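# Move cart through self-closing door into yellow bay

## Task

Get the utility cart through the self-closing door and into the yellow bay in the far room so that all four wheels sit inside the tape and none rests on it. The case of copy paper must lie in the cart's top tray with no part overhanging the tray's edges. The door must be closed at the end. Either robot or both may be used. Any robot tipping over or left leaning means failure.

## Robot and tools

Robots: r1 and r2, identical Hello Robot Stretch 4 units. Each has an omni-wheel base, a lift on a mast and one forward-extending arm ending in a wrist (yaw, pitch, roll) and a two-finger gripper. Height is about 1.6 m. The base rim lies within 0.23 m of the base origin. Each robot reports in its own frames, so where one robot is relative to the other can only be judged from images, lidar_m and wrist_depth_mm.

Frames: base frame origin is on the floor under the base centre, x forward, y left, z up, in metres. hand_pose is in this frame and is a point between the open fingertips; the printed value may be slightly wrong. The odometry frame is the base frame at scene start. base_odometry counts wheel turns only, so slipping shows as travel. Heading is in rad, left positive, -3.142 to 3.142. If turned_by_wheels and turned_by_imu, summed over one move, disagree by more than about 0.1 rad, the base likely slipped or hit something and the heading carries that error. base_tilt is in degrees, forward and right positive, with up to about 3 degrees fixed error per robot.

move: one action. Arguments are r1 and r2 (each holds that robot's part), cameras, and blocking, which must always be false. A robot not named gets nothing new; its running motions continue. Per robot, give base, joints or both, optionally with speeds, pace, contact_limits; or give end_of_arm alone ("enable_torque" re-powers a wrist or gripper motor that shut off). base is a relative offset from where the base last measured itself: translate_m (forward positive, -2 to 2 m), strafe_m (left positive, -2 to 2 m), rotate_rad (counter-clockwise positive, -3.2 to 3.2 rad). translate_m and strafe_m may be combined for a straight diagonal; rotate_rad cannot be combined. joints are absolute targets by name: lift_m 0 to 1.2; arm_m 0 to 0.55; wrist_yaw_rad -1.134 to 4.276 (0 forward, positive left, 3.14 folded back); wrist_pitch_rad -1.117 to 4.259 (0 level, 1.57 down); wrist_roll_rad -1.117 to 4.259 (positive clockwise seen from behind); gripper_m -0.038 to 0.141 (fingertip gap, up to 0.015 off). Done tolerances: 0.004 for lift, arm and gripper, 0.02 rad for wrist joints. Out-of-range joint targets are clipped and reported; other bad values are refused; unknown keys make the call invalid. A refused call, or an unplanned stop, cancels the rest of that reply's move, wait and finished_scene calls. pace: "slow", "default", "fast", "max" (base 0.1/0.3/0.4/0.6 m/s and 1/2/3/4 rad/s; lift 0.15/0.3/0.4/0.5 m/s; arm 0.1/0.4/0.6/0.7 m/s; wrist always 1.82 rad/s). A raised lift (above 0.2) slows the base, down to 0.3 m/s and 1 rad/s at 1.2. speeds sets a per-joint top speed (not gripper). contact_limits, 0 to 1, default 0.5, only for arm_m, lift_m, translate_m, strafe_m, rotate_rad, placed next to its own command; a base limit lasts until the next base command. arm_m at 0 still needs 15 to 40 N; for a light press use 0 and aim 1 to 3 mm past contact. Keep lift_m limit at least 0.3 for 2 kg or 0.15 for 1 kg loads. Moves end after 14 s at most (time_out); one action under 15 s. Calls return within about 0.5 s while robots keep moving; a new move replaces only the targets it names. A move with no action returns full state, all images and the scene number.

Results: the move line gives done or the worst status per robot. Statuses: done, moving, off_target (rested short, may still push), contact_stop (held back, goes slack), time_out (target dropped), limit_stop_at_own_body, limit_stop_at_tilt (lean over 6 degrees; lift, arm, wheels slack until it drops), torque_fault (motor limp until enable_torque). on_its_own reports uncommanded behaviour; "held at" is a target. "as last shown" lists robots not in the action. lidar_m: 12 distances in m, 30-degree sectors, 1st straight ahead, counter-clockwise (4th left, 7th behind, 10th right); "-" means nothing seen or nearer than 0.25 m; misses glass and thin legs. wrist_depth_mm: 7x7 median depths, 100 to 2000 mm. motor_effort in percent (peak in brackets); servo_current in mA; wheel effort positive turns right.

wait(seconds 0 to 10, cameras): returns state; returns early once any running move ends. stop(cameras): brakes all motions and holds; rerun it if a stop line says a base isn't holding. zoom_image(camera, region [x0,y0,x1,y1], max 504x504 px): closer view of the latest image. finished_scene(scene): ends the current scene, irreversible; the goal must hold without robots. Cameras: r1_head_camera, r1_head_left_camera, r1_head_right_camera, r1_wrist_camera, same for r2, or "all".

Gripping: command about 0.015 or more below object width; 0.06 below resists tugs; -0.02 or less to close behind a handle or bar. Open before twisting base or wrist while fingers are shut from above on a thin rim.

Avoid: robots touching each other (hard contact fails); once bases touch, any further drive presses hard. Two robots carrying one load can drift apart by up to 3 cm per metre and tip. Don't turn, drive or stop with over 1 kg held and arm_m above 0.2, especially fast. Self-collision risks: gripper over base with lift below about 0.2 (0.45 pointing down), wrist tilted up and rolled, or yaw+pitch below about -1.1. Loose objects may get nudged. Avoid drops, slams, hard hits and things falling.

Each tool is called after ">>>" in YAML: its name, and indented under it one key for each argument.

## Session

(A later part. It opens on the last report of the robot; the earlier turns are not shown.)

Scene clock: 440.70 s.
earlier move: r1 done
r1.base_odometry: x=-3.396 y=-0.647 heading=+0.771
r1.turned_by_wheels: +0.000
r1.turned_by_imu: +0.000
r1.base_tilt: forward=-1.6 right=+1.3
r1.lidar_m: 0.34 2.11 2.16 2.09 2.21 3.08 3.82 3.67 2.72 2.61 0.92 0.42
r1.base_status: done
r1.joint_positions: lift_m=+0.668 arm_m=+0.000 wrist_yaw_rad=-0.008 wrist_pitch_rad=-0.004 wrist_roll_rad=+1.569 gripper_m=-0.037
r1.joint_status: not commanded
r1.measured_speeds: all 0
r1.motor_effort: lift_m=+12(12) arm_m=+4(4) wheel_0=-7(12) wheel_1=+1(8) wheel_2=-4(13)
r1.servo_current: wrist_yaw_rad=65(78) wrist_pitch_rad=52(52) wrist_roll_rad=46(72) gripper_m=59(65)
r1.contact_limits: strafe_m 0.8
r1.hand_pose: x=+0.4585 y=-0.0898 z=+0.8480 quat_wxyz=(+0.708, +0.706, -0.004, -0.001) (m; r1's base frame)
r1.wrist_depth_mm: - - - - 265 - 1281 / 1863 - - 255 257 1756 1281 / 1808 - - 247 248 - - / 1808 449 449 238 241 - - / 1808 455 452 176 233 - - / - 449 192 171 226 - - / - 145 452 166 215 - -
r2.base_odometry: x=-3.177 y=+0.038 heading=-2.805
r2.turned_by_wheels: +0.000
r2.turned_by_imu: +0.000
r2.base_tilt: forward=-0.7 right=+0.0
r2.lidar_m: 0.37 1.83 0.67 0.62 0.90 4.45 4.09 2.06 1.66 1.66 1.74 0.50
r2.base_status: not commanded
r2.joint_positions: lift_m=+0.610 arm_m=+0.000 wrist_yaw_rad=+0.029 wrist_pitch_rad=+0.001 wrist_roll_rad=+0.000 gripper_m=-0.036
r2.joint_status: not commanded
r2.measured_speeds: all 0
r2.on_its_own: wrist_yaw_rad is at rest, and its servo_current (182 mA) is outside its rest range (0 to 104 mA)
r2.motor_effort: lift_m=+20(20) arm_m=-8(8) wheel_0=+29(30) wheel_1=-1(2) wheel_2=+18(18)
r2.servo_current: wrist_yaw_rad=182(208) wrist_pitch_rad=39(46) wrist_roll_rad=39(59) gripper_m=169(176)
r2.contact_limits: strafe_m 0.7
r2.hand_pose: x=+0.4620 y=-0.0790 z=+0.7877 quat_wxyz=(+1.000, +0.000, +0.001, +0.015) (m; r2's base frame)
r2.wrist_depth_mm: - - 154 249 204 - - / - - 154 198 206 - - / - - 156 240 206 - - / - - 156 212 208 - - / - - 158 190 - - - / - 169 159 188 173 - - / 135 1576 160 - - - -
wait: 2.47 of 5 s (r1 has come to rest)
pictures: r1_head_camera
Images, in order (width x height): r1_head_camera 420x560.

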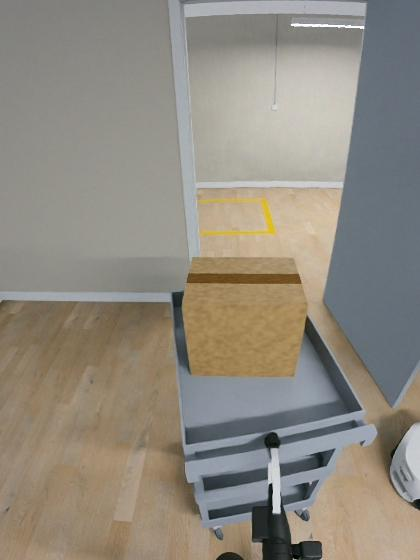

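>>> move:
  r1: {"base":{"strafe_m":0.15,"translate_m":0.05},"pace":"slow","contact_limits":{"strafe_m":0.8}}
  blocking: false

>>> wait:
  seconds: 5

>>> move:
  r1: {"base":{"rotate_rad":-0.15},"pace":"slow","contact_limits":{"rotate_rad":0.8}}
  blocking: false

>>> wait:
  seconds: 2

>>> move:
  r1: {"base":{"translate_m":0.3},"pace":"slow","contact_limits":{"translate_m":0.8}}
  blocking: false

>>> wait:
  seconds: 5
  cameras: ["r1_head_camera"]

Scene clock: 455.30 s.
move: r1 moving
r1.base_odometry: x=-3.402 y=-0.635 heading=+0.770
r1.turned_by_wheels: -0.001
r1.turned_by_imu: -0.002
r1.base_tilt: forward=-1.6 right=+1.3
r1.lidar_m: 0.36 2.13 2.15 2.08 2.20 3.06 3.84 3.67 2.75 2.63 0.93 0.43
r1.base_status: translate_m moving; strafe_m moving
r1.joint_positions: lift_m=+0.668 arm_m=+0.000 wrist_yaw_rad=-0.008 wrist_pitch_rad=-0.004 wrist_roll_rad=+1.569 gripper_m=-0.037
r1.joint_status: not commanded
r1.measured_speeds: translate_m=+0.016 strafe_m=+0.048 rotate_rad=+0.002 lift_m=+0.000 arm_m=+0.000 wrist_yaw_rad=+0.000 wrist_pitch_rad=+0.000 wrist_roll_rad=+0.000
r1.motor_effort: lift_m=+12(12) arm_m=+4(4) wheel_0=-12(15) wheel_1=+3(6) wheel_2=-7(8)
r1.servo_current: wrist_yaw_rad=52(78) wrist_pitch_rad=33(52) wrist_roll_rad=46(59) gripper_m=52(59)
r1.contact_limits: strafe_m 0.8
r1.hand_pose: x=+0.4585 y=-0.0898 z=+0.8480 quat_wxyz=(+0.708, +0.706, -0.004, -0.001) (m; r1's base frame)
r1.wrist_depth_mm: - - - 201 263 - 1281 / 1863 - - 254 256 1708 1366 / 1808 - - 247 248 - - / 1863 452 449 236 240 - - / 1756 452 449 176 233 - - / - 452 185 171 225 - - / - 145 449 166 217 - -
r2.base_odometry: x=-3.177 y=+0.038 heading=-2.805
r2.turned_by_wheels: +0.000
r2.turned_by_imu: +0.000
r2.base_tilt: forward=-0.6 right=+0.0
r2.lidar_m: 0.38 1.86 0.68 0.61 0.92 4.44 4.13 2.08 1.67 1.66 1.75 0.45
r2.base_status: not commanded
r2.joint_positions: lift_m=+0.610 arm_m=+0.000 wrist_yaw_rad=+0.029 wrist_pitch_rad=+0.001 wrist_roll_rad=+0.000 gripper_m=-0.036
r2.joint_status: not commanded
r2.measured_speeds: all 0
r2.motor_effort: lift_m=+20(20) arm_m=-7(8) wheel_0=+29(29) wheel_1=-1(2) wheel_2=+18(18)
r2.servo_current: wrist_yaw_rad=208(208) wrist_pitch_rad=46(46) wrist_roll_rad=52(59) gripper_m=163(176)
r2.contact_limits: strafe_m 0.7
r2.hand_pose: x=+0.4620 y=-0.0790 z=+0.7877 quat_wxyz=(+1.000, +0.000, +0.001, +0.015) (m; r2's base frame)
r2.wrist_depth_mm: - - 154 247 204 - - / - - 154 199 206 - - / - - 156 241 206 - - / - - 156 212 208 - - / - - 158 190 - - - / - 170 158 187 173 - - / 135 1576 160 - - - -
pictures: none

Scene clock: 457.63 s.
earlier move: r1 done
r1.base_odometry: x=-3.465 y=-0.504 heading=+0.771
r1.turned_by_wheels: +0.001
r1.turned_by_imu: +0.001
r1.base_tilt: forward=-1.6 right=+1.3
r1.lidar_m: 0.39 2.10 2.02 1.94 2.03 2.82 3.89 3.85 2.88 2.79 1.03 0.42
r1.base_status: done
r1.joint_positions: lift_m=+0.668 arm_m=+0.000 wrist_yaw_rad=-0.008 wrist_pitch_rad=-0.004 wrist_roll_rad=+1.569 gripper_m=-0.037
r1.joint_status: not commanded
r1.measured_speeds: all 0
r1.motor_effort: lift_m=+12(12) arm_m=-4(4) wheel_0=-7(15) wheel_1=+0(7) wheel_2=-2(8)
r1.servo_current: wrist_yaw_rad=72(78) wrist_pitch_rad=39(52) wrist_roll_rad=52(65) gripper_m=52(59)
r1.contact_limits: strafe_m 0.8
r1.hand_pose: x=+0.4586 y=-0.0896 z=+0.8480 quat_wxyz=(+0.708, +0.706, -0.004, -0.001) (m; r1's base frame)
r1.wrist_depth_mm: - - - 223 224 1708 - / 1808 - - 224 224 1863 - / 1808 430 427 226 225 - - / 1756 449 445 226 227 - - / 1756 466 462 226 228 - - / - 477 187 179 228 - - / - 137 177 169 229 - -
r2.base_odometry: x=-3.177 y=+0.038 heading=-2.805
r2.turned_by_wheels: +0.000
r2.turned_by_imu: +0.000
r2.base_tilt: forward=-0.6 right=+0.0
r2.lidar_m: 0.38 1.85 0.77 0.73 1.05 4.47 4.11 2.08 1.70 1.65 1.72 0.45
r2.base_status: not commanded
r2.joint_positions: lift_m=+0.610 arm_m=+0.000 wrist_yaw_rad=+0.029 wrist_pitch_rad=+0.001 wrist_roll_rad=+0.000 gripper_m=-0.036
r2.joint_status: not commanded
r2.measured_speeds: all 0
r2.on_its_own: wrist_yaw_rad is at rest, and its servo_current (195 mA) is outside its rest range (0 to 104 mA)
r2.motor_effort: lift_m=+20(20) arm_m=-8(8) wheel_0=+29(30) wheel_1=-1(2) wheel_2=+18(18)
r2.servo_current: wrist_yaw_rad=195(208) wrist_pitch_rad=39(46) wrist_roll_rad=52(65) gripper_m=176(176)
r2.contact_limits: strafe_m 0.7
r2.hand_pose: x=+0.4620 y=-0.0790 z=+0.7877 quat_wxyz=(+1.000, +0.000, +0.001, +0.015) (m; r2's base frame)
r2.wrist_depth_mm: - - 154 249 203 - - / - - 154 199 206 - - / - - 156 241 207 - - / - - 156 211 208 - - / - - 158 190 - - - / - 170 158 188 173 - - / 135 1576 160 - - - -
wait: 2.33 of 5 s (r1 has come to rest)
pictures: none

Scene clock: 458.13 s.
move: r1 moving
r1.base_odometry: x=-3.465 y=-0.504 heading=+0.659
r1.turned_by_wheels: -0.111
r1.turned_by_imu: -0.111
r1.base_tilt: forward=-1.6 right=+1.3
r1.lidar_m: 0.38 0.37 2.09 1.94 1.99 2.56 3.87 3.88 2.95 2.77 1.04 0.44
r1.base_status: rotate_rad moving
r1.joint_positions: lift_m=+0.668 arm_m=+0.000 wrist_yaw_rad=+0.008 wrist_pitch_rad=-0.004 wrist_roll_rad=+1.569 gripper_m=-0.037
r1.joint_status: not commanded
r1.measured_speeds: translate_m=-0.002 strafe_m=-0.003 rotate_rad=-0.292 lift_m=+0.000 arm_m=+0.000 wrist_yaw_rad=+0.000 wrist_pitch_rad=+0.000 wrist_roll_rad=+0.000
r1.motor_effort: lift_m=+12(12) arm_m=-3(4) wheel_0=+10(10) wheel_1=+3(8) wheel_2=+8(10)
r1.servo_current: wrist_yaw_rad=65(72) wrist_pitch_rad=46(52) wrist_roll_rad=52(65) gripper_m=59(59)
r1.contact_limits: rotate_rad 0.8
r1.hand_pose: x=+0.4600 y=-0.0851 z=+0.8480 quat_wxyz=(+0.708, +0.706, +0.001, +0.004) (m; r1's base frame)
r1.wrist_depth_mm: - - - 229 229 1576 1255 / 1863 - - 229 228 1863 - / 1808 436 430 229 228 - - / 1756 449 445 228 228 - - / 1808 462 455 228 228 - - / - 477 200 168 228 - - / - 145 177 168 172 - -
r2.base_odometry: x=-3.177 y=+0.038 heading=-2.805
r2.turned_by_wheels: +0.000
r2.turned_by_imu: +0.000
r2.base_tilt: forward=-0.7 right=+0.0
r2.lidar_m: 0.38 1.83 0.73 0.73 1.04 4.45 4.08 2.07 1.66 1.65 1.75 0.48
r2.base_status: not commanded
r2.joint_positions: lift_m=+0.610 arm_m=+0.000 wrist_yaw_rad=+0.029 wrist_pitch_rad=+0.001 wrist_roll_rad=+0.000 gripper_m=-0.036
r2.joint_status: not commanded
r2.measured_speeds: all 0
r2.motor_effort: lift_m=+20(20) arm_m=-8(8) wheel_0=+29(29) wheel_1=-2(2) wheel_2=+18(18)
r2.servo_current: wrist_yaw_rad=195(202) wrist_pitch_rad=33(46) wrist_roll_rad=52(52) gripper_m=176(176)
r2.contact_limits: strafe_m 0.7
r2.hand_pose: x=+0.4620 y=-0.0790 z=+0.7877 quat_wxyz=(+1.000, +0.000, +0.001, +0.015) (m; r2's base frame)
r2.wrist_depth_mm: - - 154 249 204 - - / - - 155 199 205 - - / - - 156 240 207 - - / - - 156 212 208 - - / - - 157 190 - - - / - 170 158 188 173 - - / 135 1576 160 - - - -
pictures: none

Scene clock: 458.77 s.
earlier move: r1 done
r1.base_odometry: x=-3.465 y=-0.504 heading=+0.621
r1.turned_by_wheels: -0.039
r1.turned_by_imu: -0.039
r1.base_tilt: forward=-1.6 right=+1.3
r1.lidar_m: 0.35 0.36 2.13 1.94 1.98 2.48 3.84 3.87 3.01 2.77 1.02 0.42
r1.base_status: done
r1.joint_positions: lift_m=+0.668 arm_m=+0.000 wrist_yaw_rad=-0.001 wrist_pitch_rad=-0.004 wrist_roll_rad=+1.569 gripper_m=-0.037
r1.joint_status: not commanded
r1.measured_speeds: all 0
r1.motor_effort: lift_m=+12(12) arm_m=+4(4) wheel_0=+4(11) wheel_1=+2(8) wheel_2=-2(10)
r1.servo_current: wrist_yaw_rad=65(72) wrist_pitch_rad=39(52) wrist_roll_rad=39(65) gripper_m=59(65)
r1.contact_limits: rotate_rad 0.8
r1.hand_pose: x=+0.4591 y=-0.0878 z=+0.8480 quat_wxyz=(+0.708, +0.706, -0.002, +0.001) (m; r1's base frame)
r1.wrist_depth_mm: - - - 259 263 - 1281 / - - - 254 253 1618 1366 / 1808 - - 246 247 - - / 1756 449 452 237 239 - - / 1808 449 449 176 232 - - / 1708 455 187 179 225 - - / - 146 452 165 218 - -
r2.base_odometry: x=-3.177 y=+0.038 heading=-2.805
r2.turned_by_wheels: +0.000
r2.turned_by_imu: +0.000
r2.base_tilt: forward=-0.7 right=+0.0
r2.lidar_m: 0.38 1.82 0.70 0.70 1.05 4.46 4.14 2.06 1.69 1.66 1.75 0.46
r2.base_status: not commanded
r2.joint_positions: lift_m=+0.610 arm_m=+0.000 wrist_yaw_rad=+0.029 wrist_pitch_rad=+0.001 wrist_roll_rad=+0.000 gripper_m=-0.036
r2.joint_status: not commanded
r2.measured_speeds: all 0
r2.on_its_own: wrist_yaw_rad is at rest, and its servo_current (202 mA) is outside its rest range (0 to 104 mA)
r2.motor_effort: lift_m=+20(20) arm_m=-8(8) wheel_0=+29(30) wheel_1=-2(2) wheel_2=+18(18)
r2.servo_current: wrist_yaw_rad=202(202) wrist_pitch_rad=46(46) wrist_roll_rad=46(52) gripper_m=176(176)
r2.contact_limits: strafe_m 0.7
r2.hand_pose: x=+0.4620 y=-0.0790 z=+0.7877 quat_wxyz=(+1.000, +0.000, +0.001, +0.015) (m; r2's base frame)
r2.wrist_depth_mm: - - 154 248 203 - - / - - 155 198 206 - - / - - 156 241 206 - - / - - 157 212 208 - - / - - 158 191 - - - / - 170 159 187 172 - - / 135 1618 161 - - - -
wait: 0.63 of 2 s (r1 has come to rest)
pictures: none

Scene clock: 459.27 s.
move: r1 moving
r1.base_odometry: x=-3.455 y=-0.497 heading=+0.621
r1.turned_by_wheels: +0.000
r1.turned_by_imu: +0.000
r1.base_tilt: forward=-1.6 right=+1.3
r1.lidar_m: 0.35 0.39 2.14 1.94 1.99 2.48 3.83 3.88 3.04 2.79 1.03 0.42
r1.base_status: translate_m moving
r1.joint_positions: lift_m=+0.668 arm_m=+0.000 wrist_yaw_rad=-0.001 wrist_pitch_rad=-0.004 wrist_roll_rad=+1.569 gripper_m=-0.037
r1.joint_status: not commanded
r1.measured_speeds: translate_m=+0.048 strafe_m=+0.000 rotate_rad=+0.001 lift_m=+0.000 arm_m=+0.000 wrist_yaw_rad=+0.000 wrist_pitch_rad=+0.000 wrist_roll_rad=+0.000
r1.motor_effort: lift_m=+12(12) arm_m=+4(4) wheel_0=+8(9) wheel_1=+5(7) wheel_2=-11(11)
r1.servo_current: wrist_yaw_rad=52(59) wrist_pitch_rad=39(59) wrist_roll_rad=46(59) gripper_m=52(59)
r1.contact_limits: translate_m 0.8
r1.hand_pose: x=+0.4591 y=-0.0878 z=+0.8480 quat_wxyz=(+0.708, +0.706, -0.002, +0.001) (m; r1's base frame)
r1.wrist_depth_mm: - - - 259 262 - 1229 / - - - 253 254 1576 1255 / 1863 - - 245 247 - - / 1756 449 449 237 238 - - / 1808 449 449 176 233 - - / 1708 449 191 179 225 - - / - 147 445 166 216 - -
r2.base_odometry: x=-3.177 y=+0.038 heading=-2.805
r2.turned_by_wheels: +0.000
r2.turned_by_imu: +0.000
r2.base_tilt: forward=-0.6 right=+0.0
r2.lidar_m: 0.37 1.85 0.72 0.68 1.04 4.47 4.16 2.05 1.69 1.67 1.75 0.48
r2.base_status: not commanded
r2.joint_positions: lift_m=+0.610 arm_m=+0.000 wrist_yaw_rad=+0.029 wrist_pitch_rad=+0.001 wrist_roll_rad=+0.000 gripper_m=-0.036
r2.joint_status: not commanded
r2.measured_speeds: all 0
r2.motor_effort: lift_m=+20(20) arm_m=-8(8) wheel_0=+29(30) wheel_1=-1(2) wheel_2=+18(18)
r2.servo_current: wrist_yaw_rad=195(202) wrist_pitch_rad=39(46) wrist_roll_rad=46(59) gripper_m=176(176)
r2.contact_limits: strafe_m 0.7
r2.hand_pose: x=+0.4620 y=-0.0790 z=+0.7877 quat_wxyz=(+1.000, +0.000, +0.001, +0.015) (m; r2's base frame)
r2.wrist_depth_mm: - - 154 248 204 - - / - - 155 199 205 - - / - - 156 240 206 - - / - - 157 211 208 - - / - - 157 190 - - - / - 170 159 188 173 - - / 135 1618 161 - - - -
pictures: none

Scene clock: 463.03 s.
earlier move: r1 done
r1.base_odometry: x=-3.221 y=-0.330 heading=+0.622
r1.turned_by_wheels: +0.001
r1.turned_by_imu: +0.002
r1.base_tilt: forward=-1.6 right=+1.3
r1.lidar_m: 0.36 0.36 2.15 1.96 1.98 2.56 4.17 4.14 3.00 0.99 0.89 0.45
r1.base_status: done
r1.joint_positions: lift_m=+0.668 arm_m=+0.000 wrist_yaw_rad=+0.002 wrist_pitch_rad=-0.004 wrist_roll_rad=+1.569 gripper_m=-0.037
r1.joint_status: not commanded
r1.measured_speeds: all 0
r1.motor_effort: lift_m=+12(12) arm_m=+4(4) wheel_0=+6(11) wheel_1=+4(8) wheel_2=-1(11)
r1.servo_current: wrist_yaw_rad=33(72) wrist_pitch_rad=46(59) wrist_roll_rad=39(72) gripper_m=59(59)
r1.contact_limits: translate_m 0.8
r1.hand_pose: x=+0.4594 y=-0.0869 z=+0.8480 quat_wxyz=(+0.708, +0.706, -0.001, +0.002) (m; r1's base frame)
r1.wrist_depth_mm: - - - 200 263 - 1255 / - - - 255 255 1808 1281 / - - - 247 248 - - / - 449 445 238 239 - - / - 449 449 177 233 - - / - 449 195 179 226 - - / - 146 452 167 171 - -
r2.base_odometry: x=-3.177 y=+0.038 heading=-2.805
r2.turned_by_wheels: +0.000
r2.turned_by_imu: +0.001
r2.base_tilt: forward=-0.7 right=+0.0
r2.lidar_m: 0.39 0.93 0.70 0.89 1.02 4.46 4.10 2.10 1.69 1.66 1.73 0.47
r2.base_status: not commanded
r2.joint_positions: lift_m=+0.610 arm_m=+0.000 wrist_yaw_rad=+0.029 wrist_pitch_rad=+0.001 wrist_roll_rad=+0.000 gripper_m=-0.036
r2.joint_status: not commanded
r2.measured_speeds: all 0
r2.on_its_own: wrist_yaw_rad is at rest, and its servo_current (195 mA) is outside its rest range (0 to 104 mA)
r2.motor_effort: lift_m=+20(20) arm_m=-8(8) wheel_0=+29(30) wheel_1=-1(2) wheel_2=+18(18)
r2.servo_current: wrist_yaw_rad=195(208) wrist_pitch_rad=33(52) wrist_roll_rad=46(59) gripper_m=169(182)
r2.contact_limits: strafe_m 0.7
r2.hand_pose: x=+0.4620 y=-0.0790 z=+0.7877 quat_wxyz=(+1.000, +0.000, +0.001, +0.015) (m; r2's base frame)
r2.wrist_depth_mm: - - 154 249 204 - - / - - 155 200 206 - - / - - 156 241 206 - - / - - 156 211 208 - - / - - 157 191 - - - / - 170 158 188 173 - - / 134 1576 160 - - - -
wait: 3.77 of 5 s (r1 has come to rest)
pictures: r1_head_camera
Images, in order (width x height): r1_head_camera 420x560.

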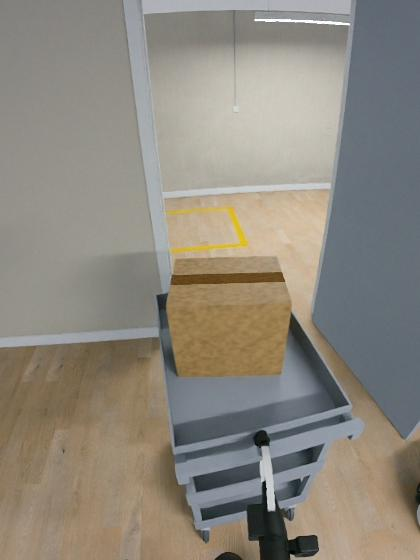

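>>> move:
  r1: {"base":{"rotate_rad":0.2},"pace":"slow","contact_limits":{"rotate_rad":0.8}}
  blocking: false

>>> wait:
  seconds: 2

>>> move:
  r1: {"base":{"translate_m":0.45,"strafe_m":-0.08},"pace":"slow","contact_limits":{"translate_m":0.8}}
  blocking: false

>>> wait:
  seconds: 6
  cameras: ["r1_head_camera","r2_head_camera"]

Scene clock: 478.77 s.
move: r1 moving
r1.base_odometry: x=-3.221 y=-0.330 heading=+0.742
r1.turned_by_wheels: +0.121
r1.turned_by_imu: +0.120
r1.base_tilt: forward=-1.6 right=+1.3
r1.lidar_m: 0.35 1.75 2.07 1.99 2.07 2.84 - 3.92 2.84 0.90 0.91 0.44
r1.base_status: rotate_rad moving
r1.joint_positions: lift_m=+0.668 arm_m=+0.000 wrist_yaw_rad=-0.011 wrist_pitch_rad=-0.004 wrist_roll_rad=+1.569 gripper_m=-0.037
r1.joint_status: not commanded
r1.measured_speeds: translate_m=-0.002 strafe_m=+0.001 rotate_rad=+0.414 lift_m=+0.000 arm_m=+0.000 wrist_yaw_rad=-0.040 wrist_pitch_rad=+0.000 wrist_roll_rad=+0.000
r1.motor_effort: lift_m=+12(12) arm_m=+4(4) wheel_0=-11(11) wheel_1=-3(6) wheel_2=-13(13)
r1.servo_current: wrist_yaw_rad=59(59) wrist_pitch_rad=46(46) wrist_roll_rad=59(59) gripper_m=46(59)
r1.contact_limits: rotate_rad 0.8
r1.hand_pose: x=+0.4583 y=-0.0906 z=+0.8480 quat_wxyz=(+0.708, +0.706, -0.005, -0.002) (m; r1's base frame)
r1.wrist_depth_mm: - - - 253 254 1661 1308 / - - - 248 248 1863 - / - - - 241 242 1921 - / - 449 442 234 235 - - / - 455 452 229 229 - - / - 455 181 181 224 - - / - 138 452 165 216 - -
r2.base_odometry: x=-3.177 y=+0.038 heading=-2.805
r2.turned_by_wheels: +0.000
r2.turned_by_imu: +0.000
r2.base_tilt: forward=-0.7 right=+0.1
r2.lidar_m: 0.37 0.90 0.70 0.89 1.02 4.45 4.09 2.08 1.68 1.65 1.70 0.46
r2.base_status: not commanded
r2.joint_positions: lift_m=+0.610 arm_m=+0.000 wrist_yaw_rad=+0.029 wrist_pitch_rad=+0.001 wrist_roll_rad=+0.000 gripper_m=-0.036
r2.joint_status: not commanded
r2.measured_speeds: all 0
r2.motor_effort: lift_m=+20(20) arm_m=-8(8) wheel_0=+30(30) wheel_1=-1(2) wheel_2=+18(19)
r2.servo_current: wrist_yaw_rad=195(208) wrist_pitch_rad=46(46) wrist_roll_rad=52(59) gripper_m=169(176)
r2.contact_limits: strafe_m 0.7
r2.hand_pose: x=+0.4620 y=-0.0790 z=+0.7877 quat_wxyz=(+1.000, +0.000, +0.001, +0.015) (m; r2's base frame)
r2.wrist_depth_mm: - - 154 249 204 - - / - - 155 199 206 - - / - - 156 240 206 - - / - - 156 212 208 - - / - - 157 190 - - - / - 170 159 188 173 - - / 135 1576 161 - - - -
pictures: none

Scene clock: 479.43 s.
earlier move: r1 done
r1.base_odometry: x=-3.221 y=-0.330 heading=+0.821
r1.turned_by_wheels: +0.078
r1.turned_by_imu: +0.079
r1.base_tilt: forward=-1.6 right=+1.3
r1.lidar_m: 0.38 1.80 2.02 1.96 2.13 3.05 4.15 3.64 2.80 0.90 0.90 0.44
r1.base_status: done
r1.joint_positions: lift_m=+0.668 arm_m=+0.000 wrist_yaw_rad=-0.003 wrist_pitch_rad=-0.004 wrist_roll_rad=+1.569 gripper_m=-0.037
r1.joint_status: not commanded
r1.measured_speeds: all 0
r1.motor_effort: lift_m=+12(12) arm_m=-4(4) wheel_0=-2(11) wheel_1=-3(6) wheel_2=-3(13)
r1.servo_current: wrist_yaw_rad=33(72) wrist_pitch_rad=52(52) wrist_roll_rad=33(59) gripper_m=46(65)
r1.contact_limits: rotate_rad 0.8
r1.hand_pose: x=+0.4591 y=-0.0882 z=+0.8480 quat_wxyz=(+0.708, +0.706, -0.002, +0.001) (m; r1's base frame)
r1.wrist_depth_mm: - - - 226 225 1708 - / - - - 226 226 - - / - 430 430 226 227 - - / - 452 445 227 227 - - / - 462 466 228 227 - - / - 480 187 179 228 - - / - 137 177 168 229 - -
r2.base_odometry: x=-3.177 y=+0.038 heading=-2.805
r2.turned_by_wheels: +0.000
r2.turned_by_imu: +0.000
r2.base_tilt: forward=-0.7 right=+0.0
r2.lidar_m: 0.38 0.94 0.75 0.91 1.01 4.45 4.11 2.05 1.68 1.65 1.73 0.50
r2.base_status: not commanded
r2.joint_positions: lift_m=+0.610 arm_m=+0.000 wrist_yaw_rad=+0.029 wrist_pitch_rad=+0.001 wrist_roll_rad=+0.000 gripper_m=-0.036
r2.joint_status: not commanded
r2.measured_speeds: all 0
r2.on_its_own: wrist_yaw_rad is at rest, and its servo_current (189 mA) is outside its rest range (0 to 104 mA)
r2.motor_effort: lift_m=+20(20) arm_m=-8(8) wheel_0=+29(30) wheel_1=-1(2) wheel_2=+18(19)
r2.servo_current: wrist_yaw_rad=189(208) wrist_pitch_rad=39(52) wrist_roll_rad=52(59) gripper_m=176(176)
r2.contact_limits: strafe_m 0.7
r2.hand_pose: x=+0.4620 y=-0.0790 z=+0.7877 quat_wxyz=(+1.000, +0.000, +0.001, +0.015) (m; r2's base frame)
r2.wrist_depth_mm: - - 153 249 203 - - / - - 154 199 206 - - / - - 156 240 206 - - / - - 156 212 208 - - / - - 157 191 - - - / - 170 159 188 172 - - / 135 1618 161 - - - -
wait: 0.67 of 2 s (r1 has come to rest)
pictures: none

Scene clock: 479.93 s.
move: r1 moving
r1.base_odometry: x=-3.211 y=-0.322 heading=+0.821
r1.turned_by_wheels: +0.000
r1.turned_by_imu: +0.000
r1.base_tilt: forward=-1.6 right=+1.3
r1.lidar_m: 0.39 1.78 2.04 1.98 2.11 3.09 4.19 3.68 2.80 0.89 0.91 0.41
r1.base_status: translate_m moving; strafe_m moving
r1.joint_positions: lift_m=+0.668 arm_m=+0.000 wrist_yaw_rad=-0.003 wrist_pitch_rad=-0.004 wrist_roll_rad=+1.569 gripper_m=-0.037
r1.joint_status: not commanded
r1.measured_speeds: translate_m=+0.049 strafe_m=-0.008 rotate_rad=-0.002 lift_m=+0.000 arm_m=+0.000 wrist_yaw_rad=+0.002 wrist_pitch_rad=+0.000 wrist_roll_rad=+0.000
r1.motor_effort: lift_m=+12(12) arm_m=+4(4) wheel_0=+11(11) wheel_1=+4(4) wheel_2=-10(11)
r1.servo_current: wrist_yaw_rad=52(65) wrist_pitch_rad=39(52) wrist_roll_rad=59(59) gripper_m=46(59)
r1.contact_limits: translate_m 0.8
r1.hand_pose: x=+0.4590 y=-0.0882 z=+0.8480 quat_wxyz=(+0.708, +0.706, -0.002, +0.001) (m; r1's base frame)
r1.wrist_depth_mm: - - - 221 221 1808 - / - - - 223 223 - - / - 430 430 224 224 - - / - 445 442 224 224 - - / - 459 459 225 225 - - / - 480 193 182 225 - - / - 147 - 163 228 - -
r2.base_odometry: x=-3.177 y=+0.038 heading=-2.805
r2.turned_by_wheels: +0.000
r2.turned_by_imu: +0.000
r2.base_tilt: forward=-0.7 right=+0.0
r2.lidar_m: 0.36 0.94 0.75 0.90 1.01 4.46 4.10 2.08 1.69 1.64 1.71 0.50
r2.base_status: not commanded
r2.joint_positions: lift_m=+0.610 arm_m=+0.000 wrist_yaw_rad=+0.029 wrist_pitch_rad=+0.001 wrist_roll_rad=+0.000 gripper_m=-0.036
r2.joint_status: not commanded
r2.measured_speeds: all 0
r2.motor_effort: lift_m=+20(20) arm_m=-8(8) wheel_0=+29(30) wheel_1=-1(2) wheel_2=+18(18)
r2.servo_current: wrist_yaw_rad=189(208) wrist_pitch_rad=39(46) wrist_roll_rad=46(52) gripper_m=169(176)
r2.contact_limits: strafe_m 0.7
r2.hand_pose: x=+0.4620 y=-0.0790 z=+0.7877 quat_wxyz=(+1.000, +0.000, +0.001, +0.015) (m; r2's base frame)
r2.wrist_depth_mm: - - 154 248 203 - - / - - 154 198 205 - - / - - 156 240 206 - - / - - 156 212 208 - - / - - 158 191 - - - / - 170 158 188 173 - - / 135 1618 160 - - - -
pictures: none

Scene clock: 485.27 s.
earlier move: r1 done
r1.base_odometry: x=-2.856 y=-0.055 heading=+0.822
r1.turned_by_wheels: +0.001
r1.turned_by_imu: +0.002
r1.base_tilt: forward=-1.6 right=+1.3
r1.lidar_m: 0.39 0.42 1.94 2.01 2.18 3.13 - 3.58 0.81 0.82 1.00 0.40
r1.base_status: done
r1.joint_positions: lift_m=+0.668 arm_m=+0.000 wrist_yaw_rad=+0.003 wrist_pitch_rad=-0.004 wrist_roll_rad=+1.569 gripper_m=-0.037
r1.joint_status: not commanded
r1.measured_speeds: all 0
r1.motor_effort: lift_m=+12(12) arm_m=+4(4) wheel_0=+8(13) wheel_1=+4(7) wheel_2=-1(11)
r1.servo_current: wrist_yaw_rad=59(72) wrist_pitch_rad=52(52) wrist_roll_rad=46(72) gripper_m=59(59)
r1.contact_limits: translate_m 0.8
r1.hand_pose: x=+0.4595 y=-0.0867 z=+0.8480 quat_wxyz=(+0.708, +0.706, -0.001, +0.002) (m; r1's base frame)
r1.wrist_depth_mm: - - - 230 229 1863 1336 / - - - 229 228 1808 - / - 433 427 229 229 - - / - 449 445 229 229 - - / - 466 459 228 227 - - / - 473 195 168 227 - - / - 145 180 167 175 - -
r2.base_odometry: x=-3.177 y=+0.038 heading=-2.805
r2.turned_by_wheels: +0.000
r2.turned_by_imu: +0.001
r2.base_tilt: forward=-0.7 right=+0.0
r2.lidar_m: 0.38 0.93 0.84 0.84 3.40 4.48 4.11 2.07 1.69 1.66 1.73 0.46
r2.base_status: not commanded
r2.joint_positions: lift_m=+0.610 arm_m=+0.000 wrist_yaw_rad=+0.029 wrist_pitch_rad=+0.001 wrist_roll_rad=+0.000 gripper_m=-0.036
r2.joint_status: not commanded
r2.measured_speeds: all 0
r2.on_its_own: wrist_yaw_rad is at rest, and its servo_current (195 mA) is outside its rest range (0 to 104 mA)
r2.motor_effort: lift_m=+20(20) arm_m=-8(8) wheel_0=+29(30) wheel_1=-1(2) wheel_2=+18(18)
r2.servo_current: wrist_yaw_rad=195(208) wrist_pitch_rad=46(52) wrist_roll_rad=46(59) gripper_m=176(176)
r2.contact_limits: strafe_m 0.7
r2.hand_pose: x=+0.4620 y=-0.0790 z=+0.7877 quat_wxyz=(+1.000, +0.000, +0.001, +0.015) (m; r2's base frame)
r2.wrist_depth_mm: - - 154 248 204 - - / 946 - 154 198 205 - - / 946 - 156 241 206 - - / - - 156 212 208 - - / - - 157 190 - - - / - 168 159 188 173 - - / 134 1229 161 - - - -
wait: 5.33 of 6 s (r1 has come to rest)
pictures: r1_head_camera, r2_head_camera
Images, in order (width x height): r1_head_camera 420x560, r2_head_camera 420x560.

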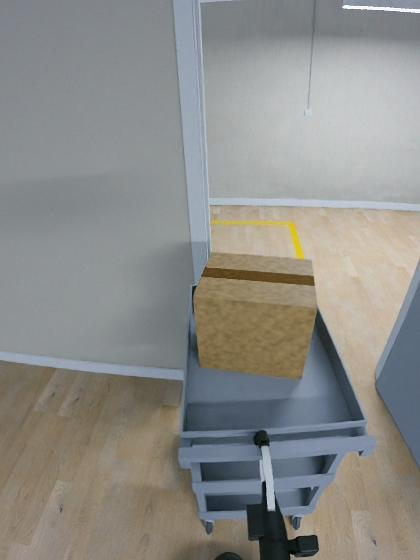

